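# Open the narrow cabinet's top drawer, close others

## Task

Pull the top drawer of the narrow cabinet with three drawers fully open and leave it open. By the end, every other drawer anywhere in the room must be completely closed. No cabinet may be moved noticeably from its place. The robot must not topple or finish leaning, or the task fails.

## Robot and tools

Robot: a Dexmate Vega on a three-wheeled base. Its torso folds in a Z through three joints (hip, knee, waist). It has two seven-joint arms, each with a two-finger gripper, and a head that pans and tilts. Cameras: head_camera (896x560 px), left_wrist_camera and right_wrist_camera (672x420 px), which sit on the back of each hand. Seen from above, the robot is 0.70 m long and 0.63 m wide, and its front edge is 0.35 m ahead of the base origin.

Frames: all positions are in metres. The base frame has its origin on the floor at the turning point, 0.185 m behind the front axle. x points forward, y to the left, z up. The odometry frame is the base frame as it stood at the start. Headings are in radians and grow to the left. The printed hand point sits between the fingers, 0.033 m short of the closed tips. The fingers lie along its z axis, they close along y, and the camera side faces -x.

move: one action per call, plus "cameras" (a list drawn from head_camera, left_wrist_camera, right_wrist_camera, all; [] means no images). An action is "base", "joints" or both, optionally with "speeds" and "min_time_s". Alternatively it is "target" by itself. A call with no action just reports the state and images.
- base: an object holding exactly one key. Each is a relative offset from where the base last reported itself, not a place. translate_m drives forward (+) or back, from -2 to 2 m. strafe_m slides left (+) or right, from -2 to 2 m; the heading may drift about 0.02 rad. rotate_rad turns in place, counter-clockwise (+), from -3.2 to 3.2 rad. The front wheels first steer, which takes up to about 1.1 s.
- joints: a single object for the whole robot, mapping joint names to absolute angles in radians. Torso: torso_hip_rad 0 to 1.57, torso_knee_rad 0 to 3.141, torso_waist_rad -1.57 to 1.57. The chest leans forward by knee minus hip minus waist. Left arm, in order: left_shoulder_pitch_rad (+ swings the arm down), left_shoulder_yaw_rad (-0.423 to 1.523), left_upper_arm_roll_rad, left_elbow_rad (-3.041 to 0.214; negative bends), left_forearm_roll_rad, left_wrist_pitch_rad (±1.366; + tips the hand down), left_wrist_yaw_rad (-1.348 to 1.087), left_gripper_rad (0 closed to 0.785 open). The right arm mirrors this. Its shoulder pitch and wrist pitch tip down when negative, right_shoulder_yaw_rad runs from -1.523 to 0.423, and right_wrist_yaw_rad from -1.087 to 1.348. Head: head_pan_rad ±2.792 (+ left), head_tilt_rad ±1.483, head_camera_tilt_rad -1.483 to 1.378 (+ tips down).
- target: moves one hand to an absolute pose in the base frame. side is "left" or "right". x, y, z are in metres, from -3 to 3. pitch_deg runs -30 to 95 (90 points the fingers down, 0 is level). heading_deg is 0 for fingers forward and grows counter-clockwise. roll_deg defaults to 0, and + turns the hand clockwise as seen from behind it. Heading and roll take -360 to 360. line_only true insists on a straight path, or the move is refused. The check considers only the robot, not the furniture, and the base must be still.
- speeds: upper limits for this action only. translate_m and strafe_m take 0.04 to 0.3 m/s; rotate_rad takes 0.1 to 0.6 rad/s.
- min_time_s: 0.1 to 8 s, the shortest duration for each arm and head motion.

Presets (hip, knee, waist): stand 0.469, 1.617, 1.048 (the starting posture); stand_high 0.78, 1.57, 0.44; lean_20 0.52, 1.05, 0.18; lean_45 0.52, 1.05, -0.26; low_lean_45 0, 0, -0.79. Folded arm, in the order the keys are listed: left 1, 0.5, -0.6, -2.5, 0, -0.9, 0; right -1, -0.5, 0.6, -2.5, 0, 0.9, 0. Fold the arms before going to low_lean_45.

Gripper: the open fingers form a V. At angle a, the gap at the hand point is about 0.24a - 0.002 m. The angle reported does not show whether something is held.

Results: base_status, joint_status, left_hand_status and right_hand_status report how the last accepted action ended. The words are done, off_target, contact_stop (or contact_stop_at_<key> for a joint halted with it), time_out, not_followed, limit_stop_at_motor_heat and unfinished. Hand targets report reached (within 10 mm and 2°), short (with the error) or refused (with a reason). The "move" line gives done or the worst status. Other lines: joint_positions, joint torques, motor temperatures, base_odometry, turned_by_wheels, turned_by_imu, base_tilt (degrees forward and right), on_its_own, and "pictures", which lists the images in order. A refused call cancels the move, wait and finished_scene calls that follow it in the same reply.

wait: seconds (0 to 10) and cameras. It commands nothing new. zoom_image: camera and region [x0, y0, x1, y1] in pixels, with (0,0) at the top-left, up to 504x504. finished_scene: scene is the current scene's integer; it cannot be undone.

Cautions: the base keeps driving into furniture without stopping. A time_out, or turned_by_imu above 0.03 rad after a straight drive, suggests contact. Nothing prevents tipping, and a fallen robot stays down. Avoid hard contact or pressing between the two arms. Contact torque at a joint's limit triggers a 10 s torque fault. Motors heat when holding, stretching or pushing, and at 80 °C the arm shuts down. After any stop, pull the arm back from what blocked it. Don't slam drawers, drag cabinets or drop things.

Each tool is called after "Emit:" as a command line: name --argument value for each argument, lists and objects as JSON in quotes; but a table of rows of numbers goes row by row, as --pt "numbers of a row", without its own name.

## Session

Emit:
move

Scene clock: 0.00 s.
Joint torques (N m): no reading
Motor temperatures (°C): left_arm=[31 31 31 26 40 35 41] | right_arm=[30 27 33 31 36 36 33]
base_odometry: x=+0.000 y=+0.000 heading=+0.000
turned_by_wheels: +0.000
turned_by_imu: +0.000
base_tilt: forward=+0.0 right=+0.8
base_status: not commanded
joint_positions: torso_hip_rad=+0.469 torso_knee_rad=+1.617 torso_waist_rad=+1.048 left_shoulder_pitch_rad=+2.217 left_shoulder_yaw_rad=-0.014 left_upper_arm_roll_rad=-0.004 left_elbow_rad=-1.080 left_forearm_roll_rad=+0.010 left_wrist_pitch_rad=-0.495 left_wrist_yaw_rad=-0.006 left_gripper_rad=+0.005 right_shoulder_pitch_rad=-2.194 right_shoulder_yaw_rad=-0.002 right_upper_arm_roll_rad=+0.006 right_elbow_rad=-1.112 right_forearm_roll_rad=+0.018 right_wrist_pitch_rad=+0.493 right_wrist_yaw_rad=-0.008 right_gripper_rad=+0.005 head_pan_rad=+0.000 head_tilt_rad=+0.000 head_camera_tilt_rad=+0.000
joint_status: not commanded
chest: x=-0.0111 y=+0.0000 z=+1.4155 quat_wxyz=(+0.999, +0.000, +0.050, +0.000) (m; base frame)
left_hand: x=+0.1723 y=+0.2218 z=+0.5939 quat_wxyz=(+0.402, -0.001, +0.916, -0.004) pitch_deg=+42.6 heading_deg=-0.5 roll_deg=-0.7 back=up (m; base frame)
right_hand: x=+0.2084 y=-0.2404 z=+0.6102 quat_wxyz=(+0.427, +0.011, +0.904, -0.007) pitch_deg=+39.4 heading_deg=-1.6 roll_deg=-0.3 back=up (m; base frame)
pictures: head_camera, left_wrist_camera, right_wrist_camera

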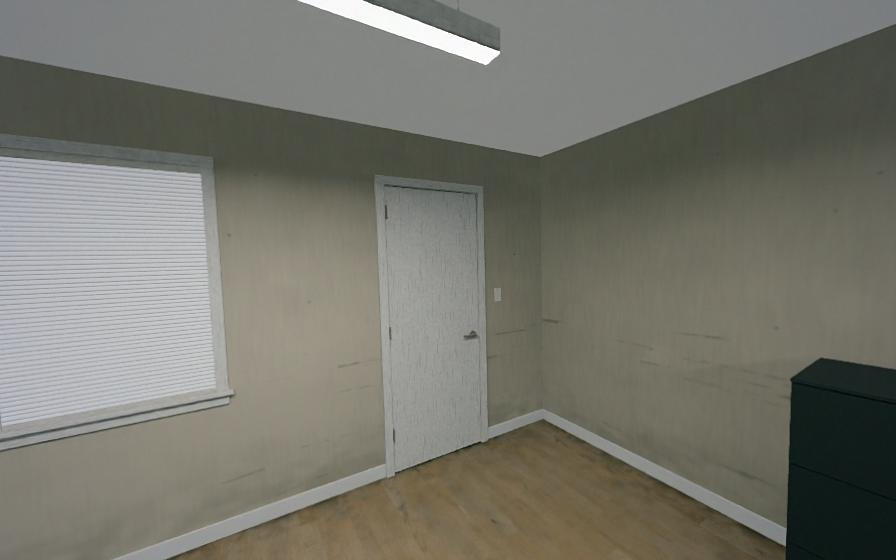

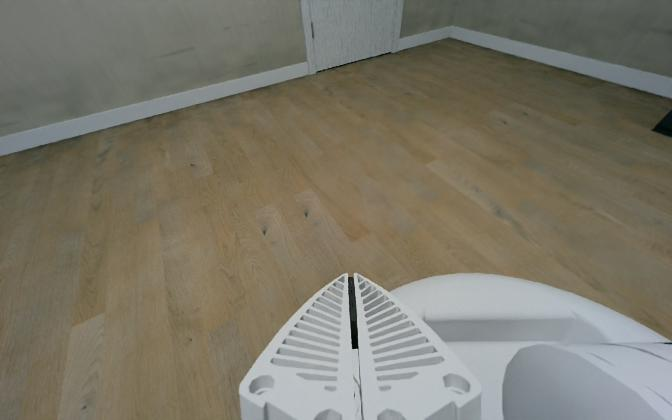

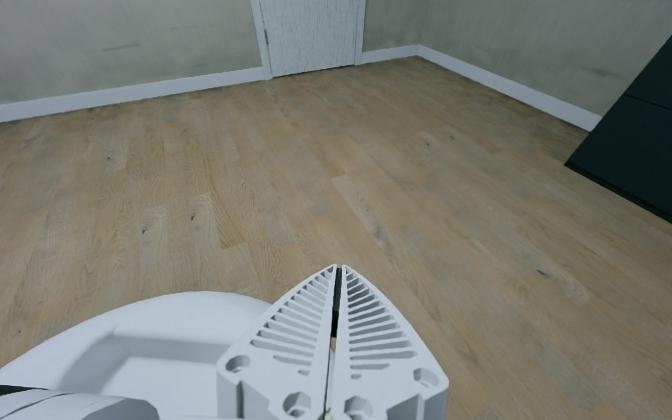

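Emit:
move --joints '{"head_pan_rad": -1.2, "head_camera_tilt_rad": 0.35}' --cameras '["head_camera"]'

Emit:
move --joints '{"head_pan_rad": -2.4, "head_camera_tilt_rad": 0.35}' --cameras '["head_camera"]'

Emit:
move --joints '{"head_pan_rad": 1.2, "head_camera_tilt_rad": 0.35}' --cameras '["head_camera"]'

Emit:
move --joints '{"head_pan_rad": 2.4, "head_camera_tilt_rad": 0.35}' --cameras '["head_camera"]'

Scene clock: 1.77 s.
Joint torques (N m): left_arm=[7.04 -0.56 -1.14 -1.42 0.09 -1.88 0.05] | right_arm=[-3.85 -1.67 0.6 -2.75 0.06 2.17 -0.07]
move: done
base_odometry: x=+0.000 y=+0.000 heading=+0.000
turned_by_wheels: +0.000
turned_by_imu: +0.000
base_tilt: forward=+0.1 right=+0.7
base_status: not commanded
joint_positions: torso_hip_rad=+0.469 torso_knee_rad=+1.617 torso_waist_rad=+1.048 left_shoulder_pitch_rad=+2.217 left_shoulder_yaw_rad=-0.014 left_upper_arm_roll_rad=-0.004 left_elbow_rad=-1.080 left_forearm_roll_rad=+0.010 left_wrist_pitch_rad=-0.495 left_wrist_yaw_rad=-0.006 left_gripper_rad=+0.005 right_shoulder_pitch_rad=-2.194 right_shoulder_yaw_rad=-0.002 right_upper_arm_roll_rad=+0.006 right_elbow_rad=-1.112 right_forearm_roll_rad=+0.018 right_wrist_pitch_rad=+0.493 right_wrist_yaw_rad=-0.008 right_gripper_rad=+0.005 head_pan_rad=-1.200 head_tilt_rad=+0.000 head_camera_tilt_rad=+0.350
joint_status: all done
chest: x=-0.0111 y=+0.0000 z=+1.4155 quat_wxyz=(+0.999, +0.000, +0.050, +0.000) (m; base frame)
left_hand: x=+0.1724 y=+0.2218 z=+0.5939 quat_wxyz=(+0.402, -0.001, +0.916, -0.004) pitch_deg=+42.6 heading_deg=-0.5 roll_deg=-0.7 back=up (m; base frame)
right_hand: x=+0.2084 y=-0.2404 z=+0.6102 quat_wxyz=(+0.427, +0.011, +0.904, -0.007) pitch_deg=+39.4 heading_deg=-1.6 roll_deg=-0.3 back=up (m; base frame)
pictures: head_camera

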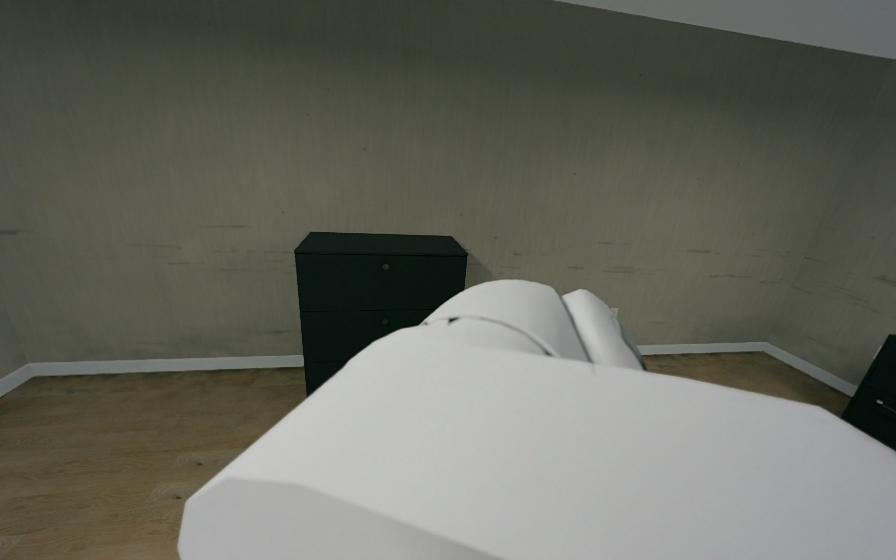

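Scene clock: 3.23 s.
Joint torques (N m): left_arm=[5.65 -0.83 -0.05 -1.78 0.14 -2.59 -0.02] | right_arm=[-3.49 -0.69 0.66 -2.47 0.24 2.45 -0.16]
move: done
base_odometry: x=+0.000 y=+0.000 heading=+0.000
turned_by_wheels: +0.000
turned_by_imu: +0.000
base_tilt: forward=+0.1 right=+0.7
base_status: not commanded
joint_positions: torso_hip_rad=+0.469 torso_knee_rad=+1.617 torso_waist_rad=+1.048 left_shoulder_pitch_rad=+2.217 left_shoulder_yaw_rad=-0.014 left_upper_arm_roll_rad=-0.004 left_elbow_rad=-1.080 left_forearm_roll_rad=+0.010 left_wrist_pitch_rad=-0.495 left_wrist_yaw_rad=-0.006 left_gripper_rad=+0.005 right_shoulder_pitch_rad=-2.194 right_shoulder_yaw_rad=-0.002 right_upper_arm_roll_rad=+0.006 right_elbow_rad=-1.112 right_forearm_roll_rad=+0.018 right_wrist_pitch_rad=+0.493 right_wrist_yaw_rad=-0.008 right_gripper_rad=+0.005 head_pan_rad=-2.400 head_tilt_rad=+0.000 head_camera_tilt_rad=+0.350
joint_status: all done
chest: x=-0.0111 y=+0.0000 z=+1.4155 quat_wxyz=(+0.999, +0.000, +0.050, +0.000) (m; base frame)
left_hand: x=+0.1724 y=+0.2218 z=+0.5939 quat_wxyz=(+0.402, -0.001, +0.916, -0.004) pitch_deg=+42.6 heading_deg=-0.5 roll_deg=-0.7 back=up (m; base frame)
right_hand: x=+0.2084 y=-0.2404 z=+0.6102 quat_wxyz=(+0.427, +0.011, +0.904, -0.007) pitch_deg=+39.4 heading_deg=-1.6 roll_deg=-0.3 back=up (m; base frame)
pictures: head_camera

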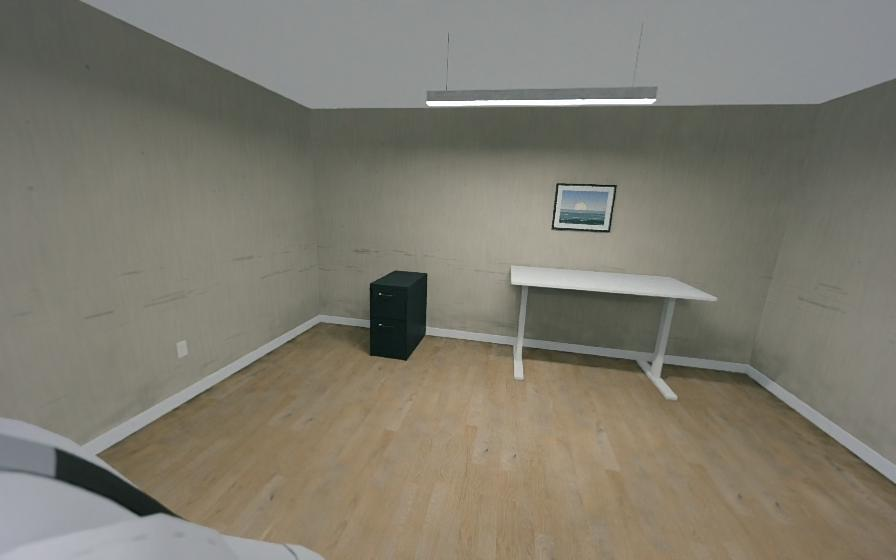

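Scene clock: 6.30 s.
Joint torques (N m): left_arm=[5.76 0.73 -0.77 -2.16 0.02 -1.7 -0.17] | right_arm=[-3.44 -0.36 0.68 -3.49 0.27 2.74 0.01]
move: done
base_odometry: x=+0.000 y=+0.000 heading=+0.000
turned_by_wheels: +0.000
turned_by_imu: +0.000
base_tilt: forward=+0.0 right=+0.7
base_status: not commanded
joint_positions: torso_hip_rad=+0.469 torso_knee_rad=+1.617 torso_waist_rad=+1.048 left_shoulder_pitch_rad=+2.217 left_shoulder_yaw_rad=-0.014 left_upper_arm_roll_rad=-0.004 left_elbow_rad=-1.080 left_forearm_roll_rad=+0.010 left_wrist_pitch_rad=-0.495 left_wrist_yaw_rad=-0.006 left_gripper_rad=+0.005 right_shoulder_pitch_rad=-2.194 right_shoulder_yaw_rad=-0.002 right_upper_arm_roll_rad=+0.006 right_elbow_rad=-1.112 right_forearm_roll_rad=+0.018 right_wrist_pitch_rad=+0.493 right_wrist_yaw_rad=-0.008 right_gripper_rad=+0.005 head_pan_rad=+1.200 head_tilt_rad=+0.000 head_camera_tilt_rad=+0.350
joint_status: all done
chest: x=-0.0111 y=+0.0000 z=+1.4155 quat_wxyz=(+0.999, +0.000, +0.050, +0.000) (m; base frame)
left_hand: x=+0.1724 y=+0.2218 z=+0.5939 quat_wxyz=(+0.402, -0.001, +0.916, -0.004) pitch_deg=+42.6 heading_deg=-0.5 roll_deg=-0.7 back=up (m; base frame)
right_hand: x=+0.2084 y=-0.2404 z=+0.6102 quat_wxyz=(+0.427, +0.011, +0.904, -0.007) pitch_deg=+39.4 heading_deg=-1.6 roll_deg=-0.3 back=up (m; base frame)
pictures: head_camera

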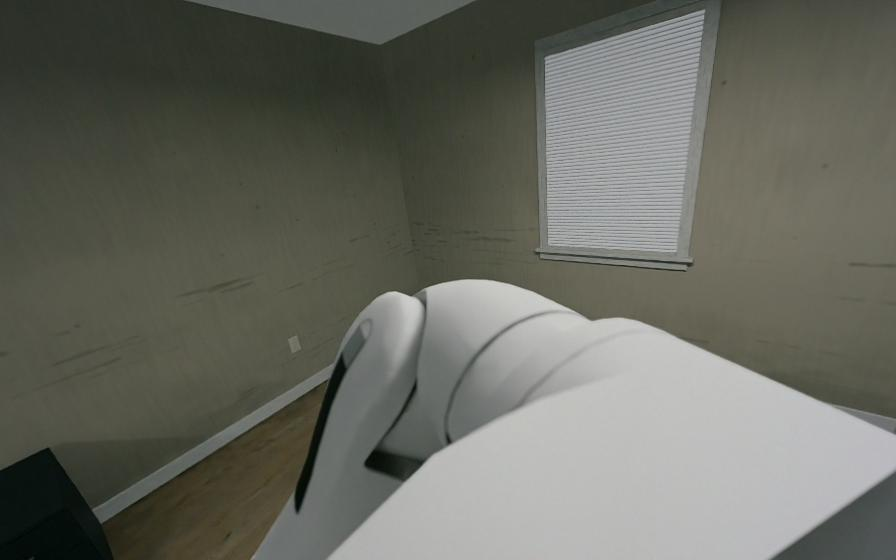

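Scene clock: 7.77 s.
Joint torques (N m): left_arm=[5.52 1.34 -1.28 -4.06 0.09 -2.27 -0.26] | right_arm=[-4.46 -0.26 0.58 -2.14 0.05 2.22 0.03]
move: done
base_odometry: x=+0.000 y=+0.000 heading=+0.000
turned_by_wheels: +0.000
turned_by_imu: +0.000
base_tilt: forward=+0.1 right=+0.7
base_status: not commanded
joint_positions: torso_hip_rad=+0.469 torso_knee_rad=+1.617 torso_waist_rad=+1.048 left_shoulder_pitch_rad=+2.217 left_shoulder_yaw_rad=-0.014 left_upper_arm_roll_rad=-0.004 left_elbow_rad=-1.080 left_forearm_roll_rad=+0.010 left_wrist_pitch_rad=-0.495 left_wrist_yaw_rad=-0.006 left_gripper_rad=+0.005 right_shoulder_pitch_rad=-2.194 right_shoulder_yaw_rad=-0.002 right_upper_arm_roll_rad=+0.006 right_elbow_rad=-1.112 right_forearm_roll_rad=+0.018 right_wrist_pitch_rad=+0.493 right_wrist_yaw_rad=-0.008 right_gripper_rad=+0.005 head_pan_rad=+2.400 head_tilt_rad=+0.000 head_camera_tilt_rad=+0.350
joint_status: all done
chest: x=-0.0111 y=+0.0000 z=+1.4155 quat_wxyz=(+0.999, +0.000, +0.050, +0.000) (m; base frame)
left_hand: x=+0.1724 y=+0.2218 z=+0.5939 quat_wxyz=(+0.402, -0.001, +0.916, -0.004) pitch_deg=+42.6 heading_deg=-0.5 roll_deg=-0.7 back=up (m; base frame)
right_hand: x=+0.2084 y=-0.2404 z=+0.6102 quat_wxyz=(+0.427, +0.011, +0.904, -0.007) pitch_deg=+39.4 heading_deg=-1.6 roll_deg=-0.3 back=up (m; base frame)
pictures: head_camera

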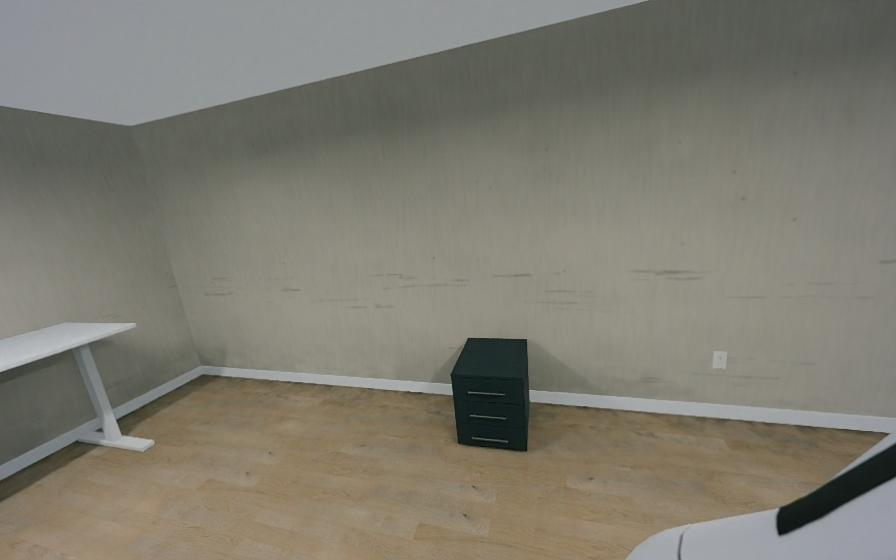

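Emit:
zoom_image --camera "head_camera" --region '[400, 310, 600, 470]'

Scaled by 2.520 from the camera's 896x560 image, which has a finer 960x600 frame.

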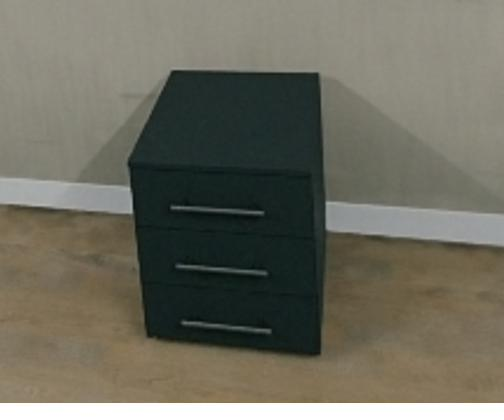

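Emit:
move --joints '{"head_pan_rad": -0.7, "head_camera_tilt_rad": 0.35}' --cameras '["head_camera"]'

Emit:
move --joints '{"head_pan_rad": -2.5, "head_camera_tilt_rad": 0.35}' --cameras '["head_camera"]'

Emit:
zoom_image --camera "head_camera" --region '[300, 240, 500, 380]'

Scene clock: 11.80 s.
Joint torques (N m): left_arm=[5.24 -0.94 -0.88 -2.72 0.42 -2.27 -0.04] | right_arm=[-4.98 -1.48 0.91 -2.12 0.15 2.87 0.21]
move: done
base_odometry: x=+0.000 y=+0.000 heading=+0.000
turned_by_wheels: +0.000
turned_by_imu: +0.000
base_tilt: forward=+0.0 right=+0.7
base_status: not commanded
joint_positions: torso_hip_rad=+0.469 torso_knee_rad=+1.617 torso_waist_rad=+1.048 left_shoulder_pitch_rad=+2.217 left_shoulder_yaw_rad=-0.014 left_upper_arm_roll_rad=-0.004 left_elbow_rad=-1.080 left_forearm_roll_rad=+0.010 left_wrist_pitch_rad=-0.495 left_wrist_yaw_rad=-0.006 left_gripper_rad=+0.005 right_shoulder_pitch_rad=-2.194 right_shoulder_yaw_rad=-0.002 right_upper_arm_roll_rad=+0.006 right_elbow_rad=-1.112 right_forearm_roll_rad=+0.018 right_wrist_pitch_rad=+0.493 right_wrist_yaw_rad=-0.008 right_gripper_rad=+0.005 head_pan_rad=-0.700 head_tilt_rad=+0.000 head_camera_tilt_rad=+0.350
joint_status: all done
chest: x=-0.0111 y=+0.0000 z=+1.4155 quat_wxyz=(+0.999, +0.000, +0.050, +0.000) (m; base frame)
left_hand: x=+0.1724 y=+0.2218 z=+0.5939 quat_wxyz=(+0.402, -0.001, +0.916, -0.004) pitch_deg=+42.6 heading_deg=-0.5 roll_deg=-0.7 back=up (m; base frame)
right_hand: x=+0.2084 y=-0.2404 z=+0.6102 quat_wxyz=(+0.427, +0.011, +0.904, -0.007) pitch_deg=+39.4 heading_deg=-1.6 roll_deg=-0.3 back=up (m; base frame)
pictures: head_camera

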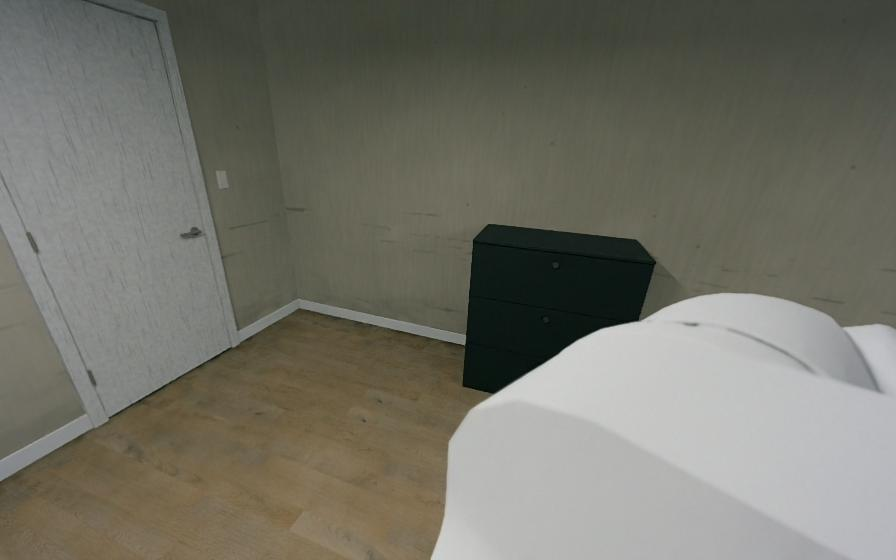

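Scene clock: 13.67 s.
Joint torques (N m): left_arm=[6.58 -0.24 -1.58 -3.41 0.16 -1.66 -0.08] | right_arm=[-3.88 -1.45 0.5 -2.82 0.1 3.1 0.13]
move: done
base_odometry: x=+0.000 y=+0.000 heading=+0.000
turned_by_wheels: +0.000
turned_by_imu: +0.000
base_tilt: forward=+0.0 right=+0.8
base_status: not commanded
joint_positions: torso_hip_rad=+0.469 torso_knee_rad=+1.617 torso_waist_rad=+1.048 left_shoulder_pitch_rad=+2.217 left_shoulder_yaw_rad=-0.014 left_upper_arm_roll_rad=-0.004 left_elbow_rad=-1.080 left_forearm_roll_rad=+0.010 left_wrist_pitch_rad=-0.495 left_wrist_yaw_rad=-0.006 left_gripper_rad=+0.005 right_shoulder_pitch_rad=-2.194 right_shoulder_yaw_rad=-0.002 right_upper_arm_roll_rad=+0.006 right_elbow_rad=-1.112 right_forearm_roll_rad=+0.018 right_wrist_pitch_rad=+0.493 right_wrist_yaw_rad=-0.008 right_gripper_rad=+0.005 head_pan_rad=-2.500 head_tilt_rad=+0.000 head_camera_tilt_rad=+0.350
joint_status: all done
chest: x=-0.0111 y=+0.0000 z=+1.4155 quat_wxyz=(+0.999, +0.000, +0.050, +0.000) (m; base frame)
left_hand: x=+0.1724 y=+0.2218 z=+0.5939 quat_wxyz=(+0.402, -0.001, +0.916, -0.004) pitch_deg=+42.6 heading_deg=-0.5 roll_deg=-0.7 back=up (m; base frame)
right_hand: x=+0.2084 y=-0.2404 z=+0.6102 quat_wxyz=(+0.427, +0.011, +0.904, -0.007) pitch_deg=+39.4 heading_deg=-1.6 roll_deg=-0.3 back=up (m; base frame)
pictures: head_camera

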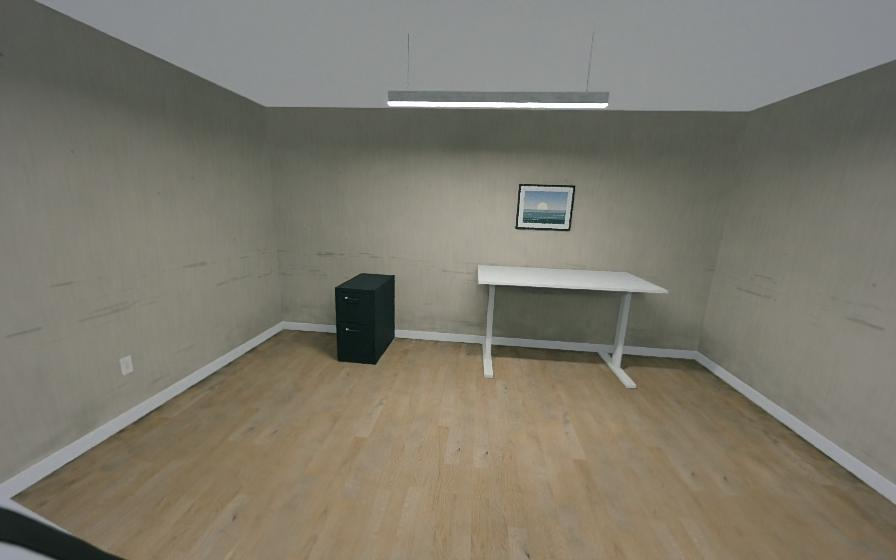

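Scaled by 2.520 from the camera's 896x560 image, which has a finer 960x600 frame.

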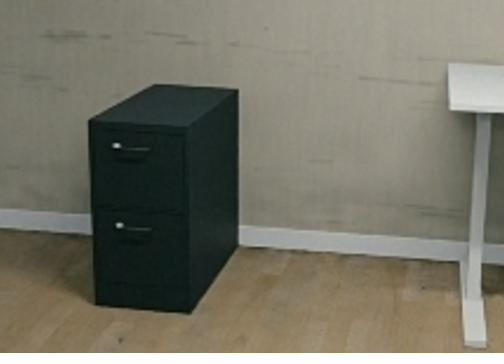

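Emit:
move --base '{"rotate_rad": 2.33}' --joints '{"head_pan_rad": 0, "head_camera_tilt_rad": 0.45}' --cameras '["head_camera"]'

Scene clock: 19.70 s.
Joint torques (N m): left_arm=[5.88 -0.2 -1.73 -1.55 0.2 -1.29 0] | right_arm=[-3.72 -0.77 0.52 -3.47 0.05 2.1 -0.18]
move: done
base_odometry: x=+0.003 y=-0.001 heading=+2.337
turned_by_wheels: +2.337
turned_by_imu: +2.324
base_tilt: forward=+0.0 right=+0.8
base_status: done
joint_positions: torso_hip_rad=+0.469 torso_knee_rad=+1.617 torso_waist_rad=+1.048 left_shoulder_pitch_rad=+2.217 left_shoulder_yaw_rad=-0.014 left_upper_arm_roll_rad=-0.004 left_elbow_rad=-1.080 left_forearm_roll_rad=+0.010 left_wrist_pitch_rad=-0.495 left_wrist_yaw_rad=-0.006 left_gripper_rad=+0.005 right_shoulder_pitch_rad=-2.194 right_shoulder_yaw_rad=-0.002 right_upper_arm_roll_rad=+0.006 right_elbow_rad=-1.112 right_forearm_roll_rad=+0.018 right_wrist_pitch_rad=+0.493 right_wrist_yaw_rad=-0.008 right_gripper_rad=+0.005 head_pan_rad=+0.000 head_tilt_rad=+0.000 head_camera_tilt_rad=+0.450
joint_status: all done
chest: x=-0.0111 y=+0.0000 z=+1.4155 quat_wxyz=(+0.999, +0.000, +0.050, +0.000) (m; base frame)
left_hand: x=+0.1724 y=+0.2218 z=+0.5939 quat_wxyz=(+0.402, -0.001, +0.916, -0.004) pitch_deg=+42.6 heading_deg=-0.5 roll_deg=-0.7 back=up (m; base frame)
right_hand: x=+0.2084 y=-0.2404 z=+0.6102 quat_wxyz=(+0.427, +0.011, +0.904, -0.007) pitch_deg=+39.4 heading_deg=-1.6 roll_deg=-0.3 back=up (m; base frame)
pictures: head_camera

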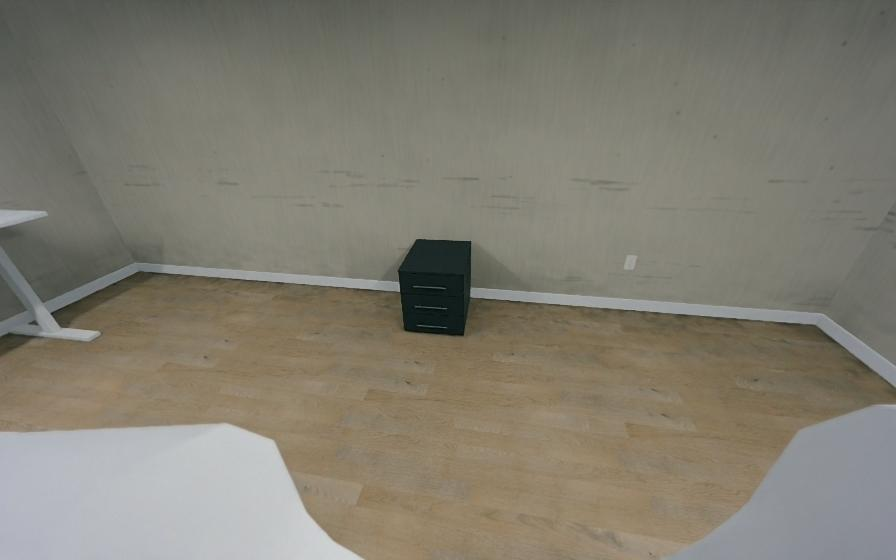

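Emit:
zoom_image --camera "head_camera" --region '[380, 220, 500, 350]'

Scaled by 3.877 from the camera's 896x560 image, which has a finer 960x600 frame.

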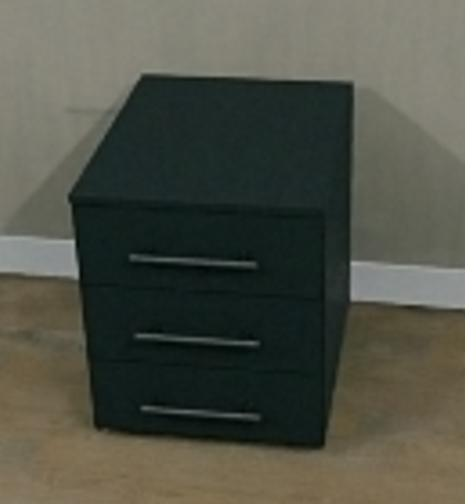

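Emit:
move --base '{"rotate_rad": -0.077}'

Emit:
move --base '{"translate_m": 0.7}' --joints '{"head_camera_tilt_rad": 0.6}' --cameras '["head_camera"]'

Emit:
zoom_image --camera "head_camera" --region '[340, 210, 500, 390]'

Scene clock: 22.17 s.
Joint torques (N m): left_arm=[6.38 -0.83 -0.79 -2.89 0.1 -3.05 -0.09] | right_arm=[-3.76 -1.22 0.35 -1.99 0.12 2.77 -0.02]
move: done
base_odometry: x=+0.003 y=-0.001 heading=+2.260
turned_by_wheels: -0.077
turned_by_imu: -0.076
base_tilt: forward=+0.1 right=+0.8
base_status: done
joint_positions: torso_hip_rad=+0.469 torso_knee_rad=+1.617 torso_waist_rad=+1.048 left_shoulder_pitch_rad=+2.217 left_shoulder_yaw_rad=-0.014 left_upper_arm_roll_rad=-0.004 left_elbow_rad=-1.080 left_forearm_roll_rad=+0.010 left_wrist_pitch_rad=-0.495 left_wrist_yaw_rad=-0.006 left_gripper_rad=+0.005 right_shoulder_pitch_rad=-2.194 right_shoulder_yaw_rad=-0.002 right_upper_arm_roll_rad=+0.006 right_elbow_rad=-1.112 right_forearm_roll_rad=+0.018 right_wrist_pitch_rad=+0.493 right_wrist_yaw_rad=-0.008 right_gripper_rad=+0.005 head_pan_rad=+0.000 head_tilt_rad=+0.000 head_camera_tilt_rad=+0.450
joint_status: not commanded
chest: x=-0.0111 y=+0.0000 z=+1.4155 quat_wxyz=(+0.999, +0.000, +0.050, +0.000) (m; base frame)
left_hand: x=+0.1724 y=+0.2218 z=+0.5939 quat_wxyz=(+0.402, -0.001, +0.916, -0.004) pitch_deg=+42.6 heading_deg=-0.5 roll_deg=-0.7 back=up (m; base frame)
right_hand: x=+0.2084 y=-0.2404 z=+0.6102 quat_wxyz=(+0.427, +0.011, +0.904, -0.007) pitch_deg=+39.4 heading_deg=-1.6 roll_deg=-0.3 back=up (m; base frame)

Scene clock: 26.33 s.
Joint torques (N m): left_arm=[4.33 -0.68 0.08 -1.91 0.32 -1.75 -0.03] | right_arm=[-3.91 -1.45 0.53 -2.47 0.04 2.85 -0.18]
move: done
base_odometry: x=-0.443 y=+0.539 heading=+2.261
turned_by_wheels: +0.001
turned_by_imu: +0.000
base_tilt: forward=+0.0 right=+0.8
base_status: done
joint_positions: torso_hip_rad=+0.469 torso_knee_rad=+1.617 torso_waist_rad=+1.048 left_shoulder_pitch_rad=+2.217 left_shoulder_yaw_rad=-0.014 left_upper_arm_roll_rad=-0.004 left_elbow_rad=-1.080 left_forearm_roll_rad=+0.010 left_wrist_pitch_rad=-0.495 left_wrist_yaw_rad=-0.006 left_gripper_rad=+0.005 right_shoulder_pitch_rad=-2.194 right_shoulder_yaw_rad=-0.002 right_upper_arm_roll_rad=+0.006 right_elbow_rad=-1.112 right_forearm_roll_rad=+0.018 right_wrist_pitch_rad=+0.493 right_wrist_yaw_rad=-0.008 right_gripper_rad=+0.005 head_pan_rad=+0.000 head_tilt_rad=+0.000 head_camera_tilt_rad=+0.600
joint_status: all done
chest: x=-0.0111 y=+0.0000 z=+1.4155 quat_wxyz=(+0.999, +0.000, +0.050, +0.000) (m; base frame)
left_hand: x=+0.1724 y=+0.2218 z=+0.5939 quat_wxyz=(+0.402, -0.001, +0.916, -0.004) pitch_deg=+42.6 heading_deg=-0.5 roll_deg=-0.7 back=up (m; base frame)
right_hand: x=+0.2085 y=-0.2404 z=+0.6101 quat_wxyz=(+0.427, +0.011, +0.904, -0.007) pitch_deg=+39.4 heading_deg=-1.6 roll_deg=-0.3 back=up (m; base frame)
pictures: head_camera

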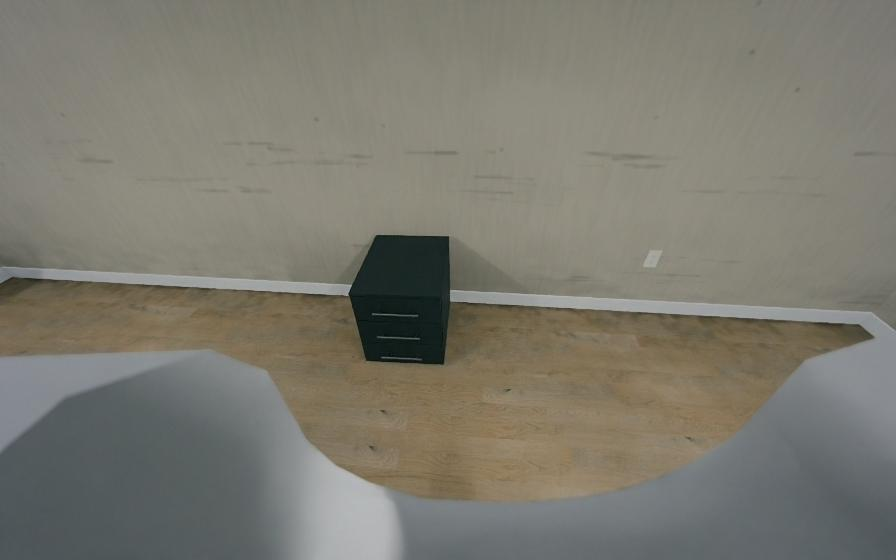

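Scaled by 2.800 from the camera's 896x560 image, which has a finer 960x600 frame.

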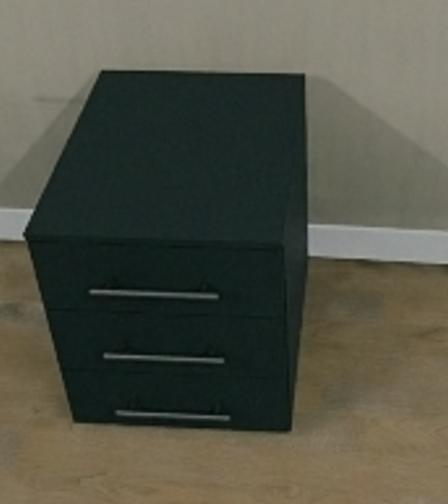

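Emit:
zoom_image --camera "head_camera" --region '[0, 240, 200, 340]'

Emit:
zoom_image --camera "head_camera" --region '[690, 270, 890, 370]'

Scaled by 2.520 from the camera's 896x560 image, which has a finer 960x600 frame.

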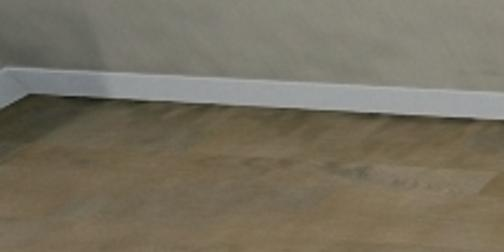

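Scaled by 2.520 from the camera's 896x560 image, which has a finer 960x600 frame.

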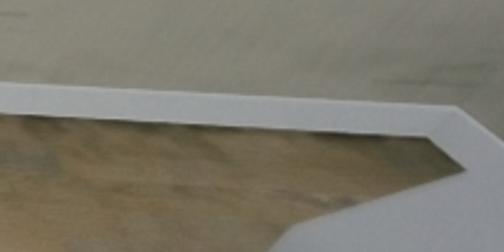

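Emit:
move --target '{"side": "left", "x": 0.5, "y": 0.25, "z": 0.8, "pitch_deg": 20, "heading_deg": 0, "roll_deg": 90}' --cameras '["head_camera", "left_wrist_camera"]'

Scene clock: 29.50 s.
Joint torques (N m): left_arm=[4.37 -0.1 -0.22 -1.1 0.13 -2.04 -0.38] | right_arm=[-4.47 -0.92 0.37 -2.39 0.1 2.77 0.15]
move: refused
base_odometry: x=-0.443 y=+0.539 heading=+2.261
turned_by_wheels: +0.000
turned_by_imu: +0.000
base_tilt: forward=+0.0 right=+0.8
base_status: not commanded
joint_positions: torso_hip_rad=+0.469 torso_knee_rad=+1.617 torso_waist_rad=+1.048 left_shoulder_pitch_rad=+2.217 left_shoulder_yaw_rad=-0.014 left_upper_arm_roll_rad=-0.004 left_elbow_rad=-1.080 left_forearm_roll_rad=+0.010 left_wrist_pitch_rad=-0.495 left_wrist_yaw_rad=-0.006 left_gripper_rad=+0.005 right_shoulder_pitch_rad=-2.194 right_shoulder_yaw_rad=-0.002 right_upper_arm_roll_rad=+0.006 right_elbow_rad=-1.112 right_forearm_roll_rad=+0.018 right_wrist_pitch_rad=+0.493 right_wrist_yaw_rad=-0.008 right_gripper_rad=+0.005 head_pan_rad=+0.000 head_tilt_rad=+0.000 head_camera_tilt_rad=+0.600
joint_status: not commanded
chest: x=-0.0111 y=+0.0000 z=+1.4155 quat_wxyz=(+0.999, +0.000, +0.050, +0.000) (m; base frame)
left_hand: x=+0.1724 y=+0.2218 z=+0.5939 quat_wxyz=(+0.402, -0.001, +0.916, -0.004) pitch_deg=+42.6 heading_deg=-0.5 roll_deg=-0.7 back=up (m; base frame)
left_hand_status: refused: the arm stands too near the robot already: the left finger within 1.6 cm of the torso (limit 2.0). Nothing moved. Move it clear with "joints".
right_hand: x=+0.2085 y=-0.2404 z=+0.6101 quat_wxyz=(+0.427, +0.011, +0.904, -0.007) pitch_deg=+39.4 heading_deg=-1.6 roll_deg=-0.3 back=up (m; base frame)
pictures: head_camera, left_wrist_camera

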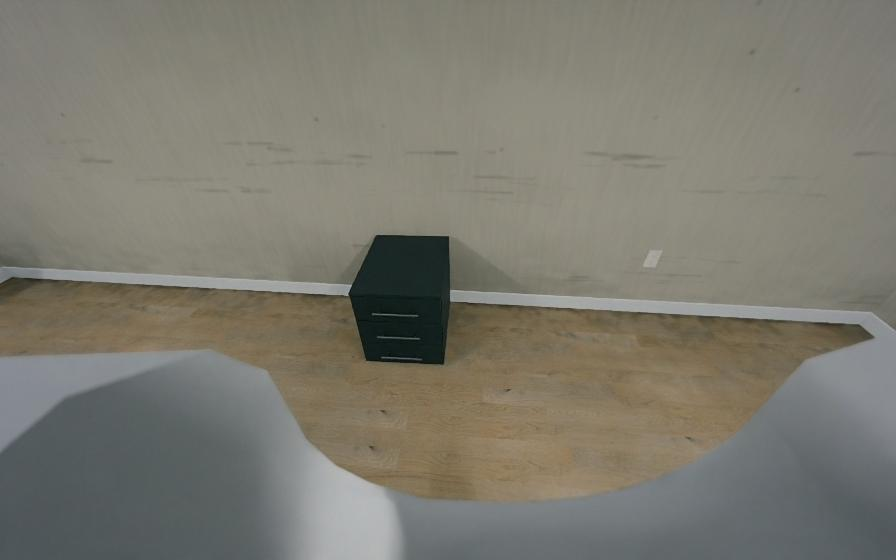

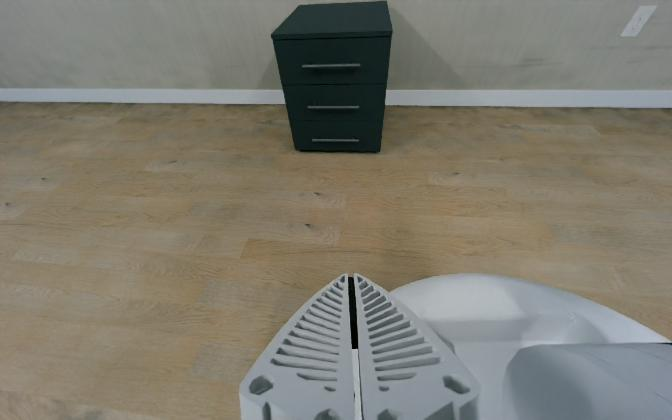

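Emit:
move --joints '{"left_shoulder_pitch_rad": 1.6, "left_shoulder_yaw_rad": 0.1, "left_elbow_rad": -1.3, "right_shoulder_yaw_rad": -0.15}'

Emit:
move --target '{"side": "left", "x": 0.55, "y": 0.25, "z": 0.8, "pitch_deg": 20, "heading_deg": 0, "roll_deg": 90}' --cameras '["head_camera", "left_wrist_camera"]'

Scene clock: 33.37 s.
Joint torques (N m): left_arm=[-18.8 3.72 -2.44 -6.48 -0.01 -2.51 0.08] | right_arm=[-4.26 -4.56 1.43 -2.76 0.03 2.14 0.02]
move: done
base_odometry: x=-0.443 y=+0.539 heading=+2.261
turned_by_wheels: +0.000
turned_by_imu: +0.000
base_tilt: forward=+0.1 right=+0.7
base_status: not commanded
joint_positions: torso_hip_rad=+0.469 torso_knee_rad=+1.617 torso_waist_rad=+1.048 left_shoulder_pitch_rad=+1.604 left_shoulder_yaw_rad=+0.099 left_upper_arm_roll_rad=-0.004 left_elbow_rad=-1.298 left_forearm_roll_rad=+0.010 left_wrist_pitch_rad=-0.495 left_wrist_yaw_rad=-0.006 left_gripper_rad=+0.005 right_shoulder_pitch_rad=-2.194 right_shoulder_yaw_rad=-0.150 right_upper_arm_roll_rad=+0.006 right_elbow_rad=-1.112 right_forearm_roll_rad=+0.018 right_wrist_pitch_rad=+0.493 right_wrist_yaw_rad=-0.008 right_gripper_rad=+0.005 head_pan_rad=+0.000 head_tilt_rad=+0.000 head_camera_tilt_rad=+0.600
joint_status: all done
chest: x=-0.0111 y=+0.0000 z=+1.4155 quat_wxyz=(+0.999, +0.000, +0.050, +0.000) (m; base frame)
left_hand: x=+0.6503 y=+0.2577 z=+0.9868 quat_wxyz=(+0.737, +0.046, +0.674, +0.030) pitch_deg=-5.0 heading_deg=-1.6 roll_deg=+6.2 back=up (m; base frame)
right_hand: x=+0.2126 y=-0.3021 z=+0.6148 quat_wxyz=(+0.427, -0.057, +0.902, -0.036) pitch_deg=+39.3 heading_deg=-1.2 roll_deg=-8.5 back=up (m; base frame)

Scene clock: 38.70 s.
Joint torques (N m): left_arm=[-14.83 5.69 -1.57 -5.97 0.85 -0.01 0.68] | right_arm=[-3.24 -4.98 1.27 -2.73 0.16 2.45 -0.32]
move: done
base_odometry: x=-0.443 y=+0.539 heading=+2.261
turned_by_wheels: +0.000
turned_by_imu: +0.000
base_tilt: forward=+0.0 right=+0.8
base_status: not commanded
joint_positions: torso_hip_rad=+0.469 torso_knee_rad=+1.617 torso_waist_rad=+1.048 left_shoulder_pitch_rad=+1.786 left_shoulder_yaw_rad=+0.342 left_upper_arm_roll_rad=+0.301 left_elbow_rad=-1.504 left_forearm_roll_rad=+1.193 left_wrist_pitch_rad=+0.258 left_wrist_yaw_rad=+0.135 left_gripper_rad=+0.005 right_shoulder_pitch_rad=-2.194 right_shoulder_yaw_rad=-0.150 right_upper_arm_roll_rad=+0.006 right_elbow_rad=-1.112 right_forearm_roll_rad=+0.018 right_wrist_pitch_rad=+0.493 right_wrist_yaw_rad=-0.008 right_gripper_rad=+0.005 head_pan_rad=+0.000 head_tilt_rad=+0.000 head_camera_tilt_rad=+0.600
joint_status: not commanded
chest: x=-0.0111 y=+0.0000 z=+1.4155 quat_wxyz=(+0.999, +0.000, +0.050, +0.000) (m; base frame)
left_hand: x=+0.5501 y=+0.2500 z=+0.8001 quat_wxyz=(+0.407, +0.578, +0.580, +0.404) pitch_deg=+20.0 heading_deg=-0.1 roll_deg=+89.7 (m; base frame)
left_hand_status: reached (straight line, planned for 4.0 s): 0 mm and 0.3 deg off.
right_hand: x=+0.2126 y=-0.3021 z=+0.6148 quat_wxyz=(+0.427, -0.057, +0.902, -0.036) pitch_deg=+39.3 heading_deg=-1.2 roll_deg=-8.5 back=up (m; base frame)
pictures: head_camera, left_wrist_camera

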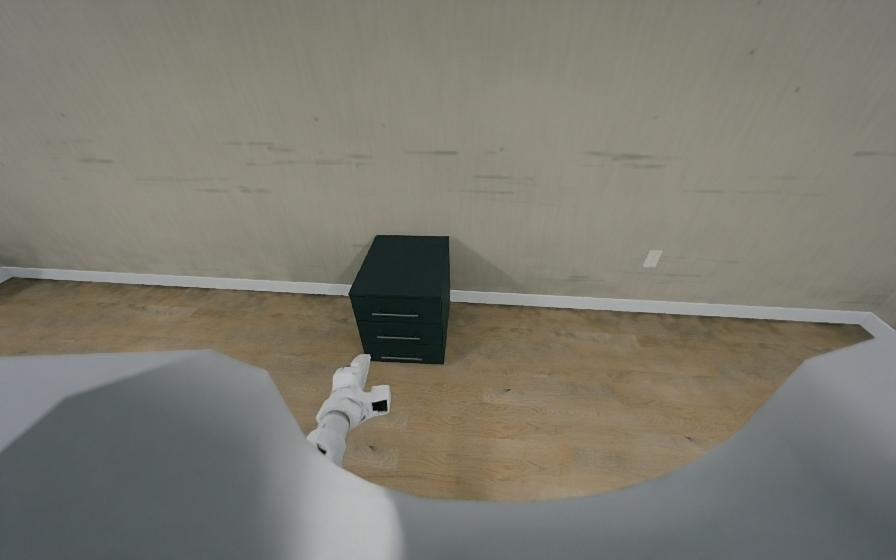

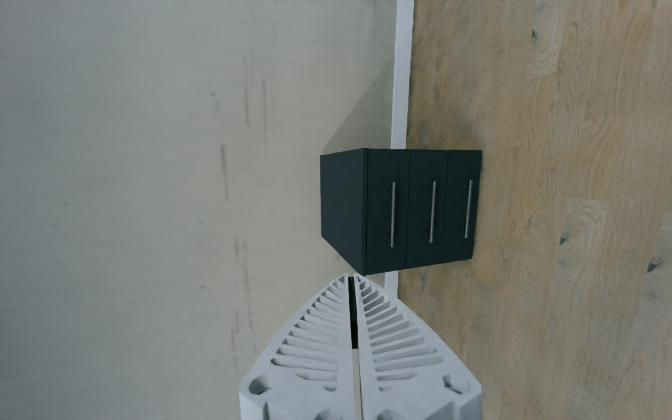

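Emit:
move --joints '{"torso_hip_rad": 0.25, "torso_knee_rad": 1.25, "torso_waist_rad": 0.8}' --cameras '["head_camera", "left_wrist_camera"]'

Scene clock: 41.67 s.
Joint torques (N m): left_arm=[-10.2 4.09 -1.76 -6.24 0.79 0.04 0.64] | right_arm=[-7.26 -4.12 1.54 -1.59 0.29 3.3 -0.32]
move: done
base_odometry: x=-0.443 y=+0.539 heading=+2.261
turned_by_wheels: +0.000
turned_by_imu: +0.000
base_tilt: forward=+0.0 right=+0.8
base_status: not commanded
joint_positions: torso_hip_rad=+0.250 torso_knee_rad=+1.250 torso_waist_rad=+0.800 left_shoulder_pitch_rad=+1.786 left_shoulder_yaw_rad=+0.342 left_upper_arm_roll_rad=+0.303 left_elbow_rad=-1.504 left_forearm_roll_rad=+1.197 left_wrist_pitch_rad=+0.261 left_wrist_yaw_rad=+0.135 left_gripper_rad=+0.005 right_shoulder_pitch_rad=-2.194 right_shoulder_yaw_rad=-0.150 right_upper_arm_roll_rad=+0.006 right_elbow_rad=-1.112 right_forearm_roll_rad=+0.018 right_wrist_pitch_rad=+0.493 right_wrist_yaw_rad=-0.008 right_gripper_rad=+0.005 head_pan_rad=+0.000 head_tilt_rad=+0.000 head_camera_tilt_rad=+0.600
joint_status: all done
chest: x=+0.0212 y=+0.0000 z=+1.3240 quat_wxyz=(+0.995, +0.000, +0.100, +0.000) (m; base frame)
left_hand: x=+0.5179 y=+0.2501 z=+0.6555 quat_wxyz=(+0.376, +0.599, +0.599, +0.376) pitch_deg=+25.7 heading_deg=+0.0 roll_deg=+90.0 (m; base frame)
right_hand: x=+0.1638 y=-0.3021 z=+0.5050 quat_wxyz=(+0.381, -0.059, +0.922, -0.033) pitch_deg=+45.0 heading_deg=-1.4 roll_deg=-8.7 back=up (m; base frame)
pictures: head_camera, left_wrist_camera

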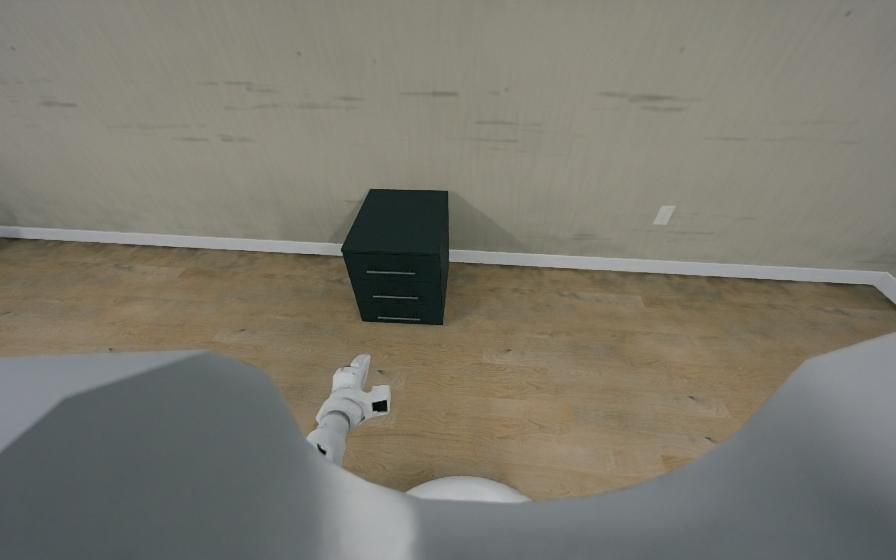

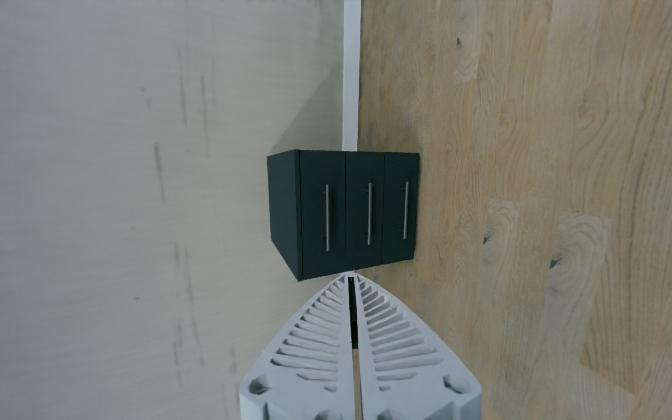

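Emit:
move --joints '{"right_shoulder_pitch_rad": -1.7, "right_shoulder_yaw_rad": -0.3, "right_elbow_rad": -2.2}'

Emit:
move --joints '{"torso_hip_rad": 0.1, "torso_knee_rad": 0.8, "torso_waist_rad": 0.3, "head_camera_tilt_rad": 0.5}' --cameras '["head_camera", "left_wrist_camera"]'

Scene clock: 47.60 s.
Joint torques (N m): left_arm=[-10.98 5.02 -1.56 -6.83 0.98 -0.44 0.6] | right_arm=[20.37 -4.01 2.75 -8.5 0.34 2.65 -0.48]
move: done
base_odometry: x=-0.443 y=+0.539 heading=+2.261
turned_by_wheels: +0.000
turned_by_imu: +0.000
base_tilt: forward=+0.1 right=+0.8
base_status: not commanded
joint_positions: torso_hip_rad=+0.250 torso_knee_rad=+1.250 torso_waist_rad=+0.800 left_shoulder_pitch_rad=+1.786 left_shoulder_yaw_rad=+0.342 left_upper_arm_roll_rad=+0.303 left_elbow_rad=-1.504 left_forearm_roll_rad=+1.197 left_wrist_pitch_rad=+0.261 left_wrist_yaw_rad=+0.135 left_gripper_rad=+0.005 right_shoulder_pitch_rad=-1.702 right_shoulder_yaw_rad=-0.299 right_upper_arm_roll_rad=+0.006 right_elbow_rad=-2.196 right_forearm_roll_rad=+0.018 right_wrist_pitch_rad=+0.493 right_wrist_yaw_rad=-0.008 right_gripper_rad=+0.005 head_pan_rad=+0.000 head_tilt_rad=+0.000 head_camera_tilt_rad=+0.600
joint_status: all done
chest: x=+0.0212 y=+0.0000 z=+1.3240 quat_wxyz=(+0.995, +0.000, +0.100, +0.000) (m; base frame)
left_hand: x=+0.5179 y=+0.2501 z=+0.6555 quat_wxyz=(+0.376, +0.599, +0.599, +0.376) pitch_deg=+25.7 heading_deg=+0.0 roll_deg=+90.0 (m; base frame)
right_hand: x=+0.5348 y=-0.1739 z=+1.3275 quat_wxyz=(+0.915, -0.138, +0.379, -0.008) pitch_deg=-42.5 heading_deg=+19.6 roll_deg=-20.5 back=up (m; base frame)

Scene clock: 50.73 s.
Joint torques (N m): left_arm=[-5.67 3.49 -0.37 -4.92 1.04 -0.06 0.63] | right_arm=[17.06 -4.79 2.99 -8.57 0.52 2.76 -0.41]
move: done
base_odometry: x=-0.443 y=+0.539 heading=+2.261
turned_by_wheels: +0.000
turned_by_imu: +0.000
base_tilt: forward=+0.1 right=+0.7
base_status: not commanded
joint_positions: torso_hip_rad=+0.100 torso_knee_rad=+0.800 torso_waist_rad=+0.300 left_shoulder_pitch_rad=+1.786 left_shoulder_yaw_rad=+0.342 left_upper_arm_roll_rad=+0.303 left_elbow_rad=-1.504 left_forearm_roll_rad=+1.197 left_wrist_pitch_rad=+0.261 left_wrist_yaw_rad=+0.135 left_gripper_rad=+0.005 right_shoulder_pitch_rad=-1.700 right_shoulder_yaw_rad=-0.300 right_upper_arm_roll_rad=+0.006 right_elbow_rad=-2.200 right_forearm_roll_rad=+0.018 right_wrist_pitch_rad=+0.493 right_wrist_yaw_rad=-0.008 right_gripper_rad=+0.005 head_pan_rad=+0.000 head_tilt_rad=+0.000 head_camera_tilt_rad=+0.500
joint_status: all done
chest: x=+0.0213 y=+0.0000 z=+1.1943 quat_wxyz=(+0.980, +0.000, +0.199, +0.000) (m; base frame)
left_hand: x=+0.3753 y=+0.2501 z=+0.4404 quat_wxyz=(+0.314, +0.633, +0.633, +0.314) pitch_deg=+37.2 heading_deg=+0.0 roll_deg=+90.0 (m; base frame)
right_hand: x=+0.5248 y=-0.1733 z=+1.0990 quat_wxyz=(+0.874, -0.139, +0.465, +0.006) pitch_deg=-31.9 heading_deg=+17.0 roll_deg=-16.2 back=up (m; base frame)
pictures: head_camera, left_wrist_camera

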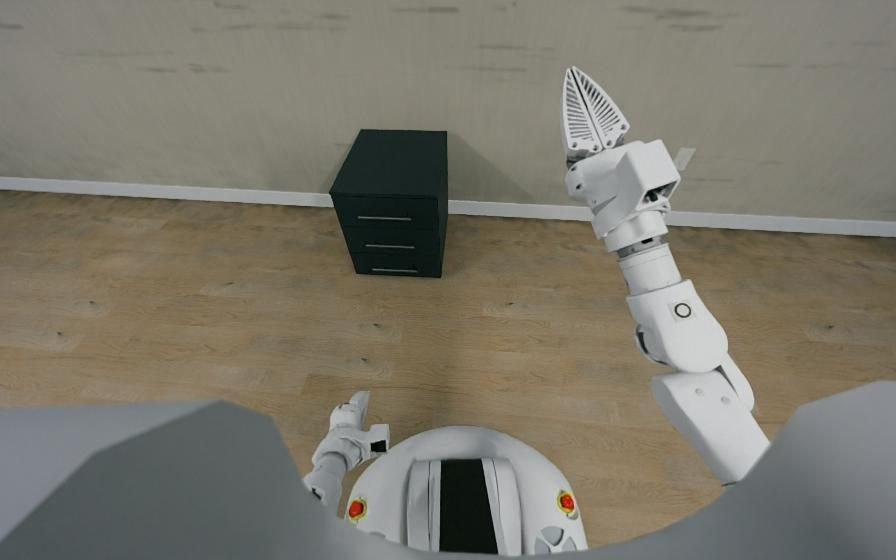

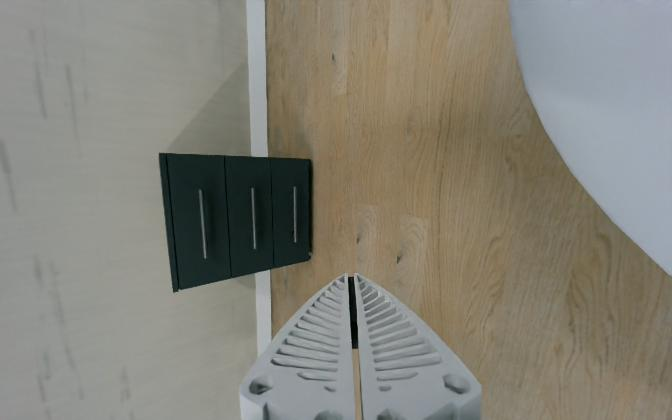

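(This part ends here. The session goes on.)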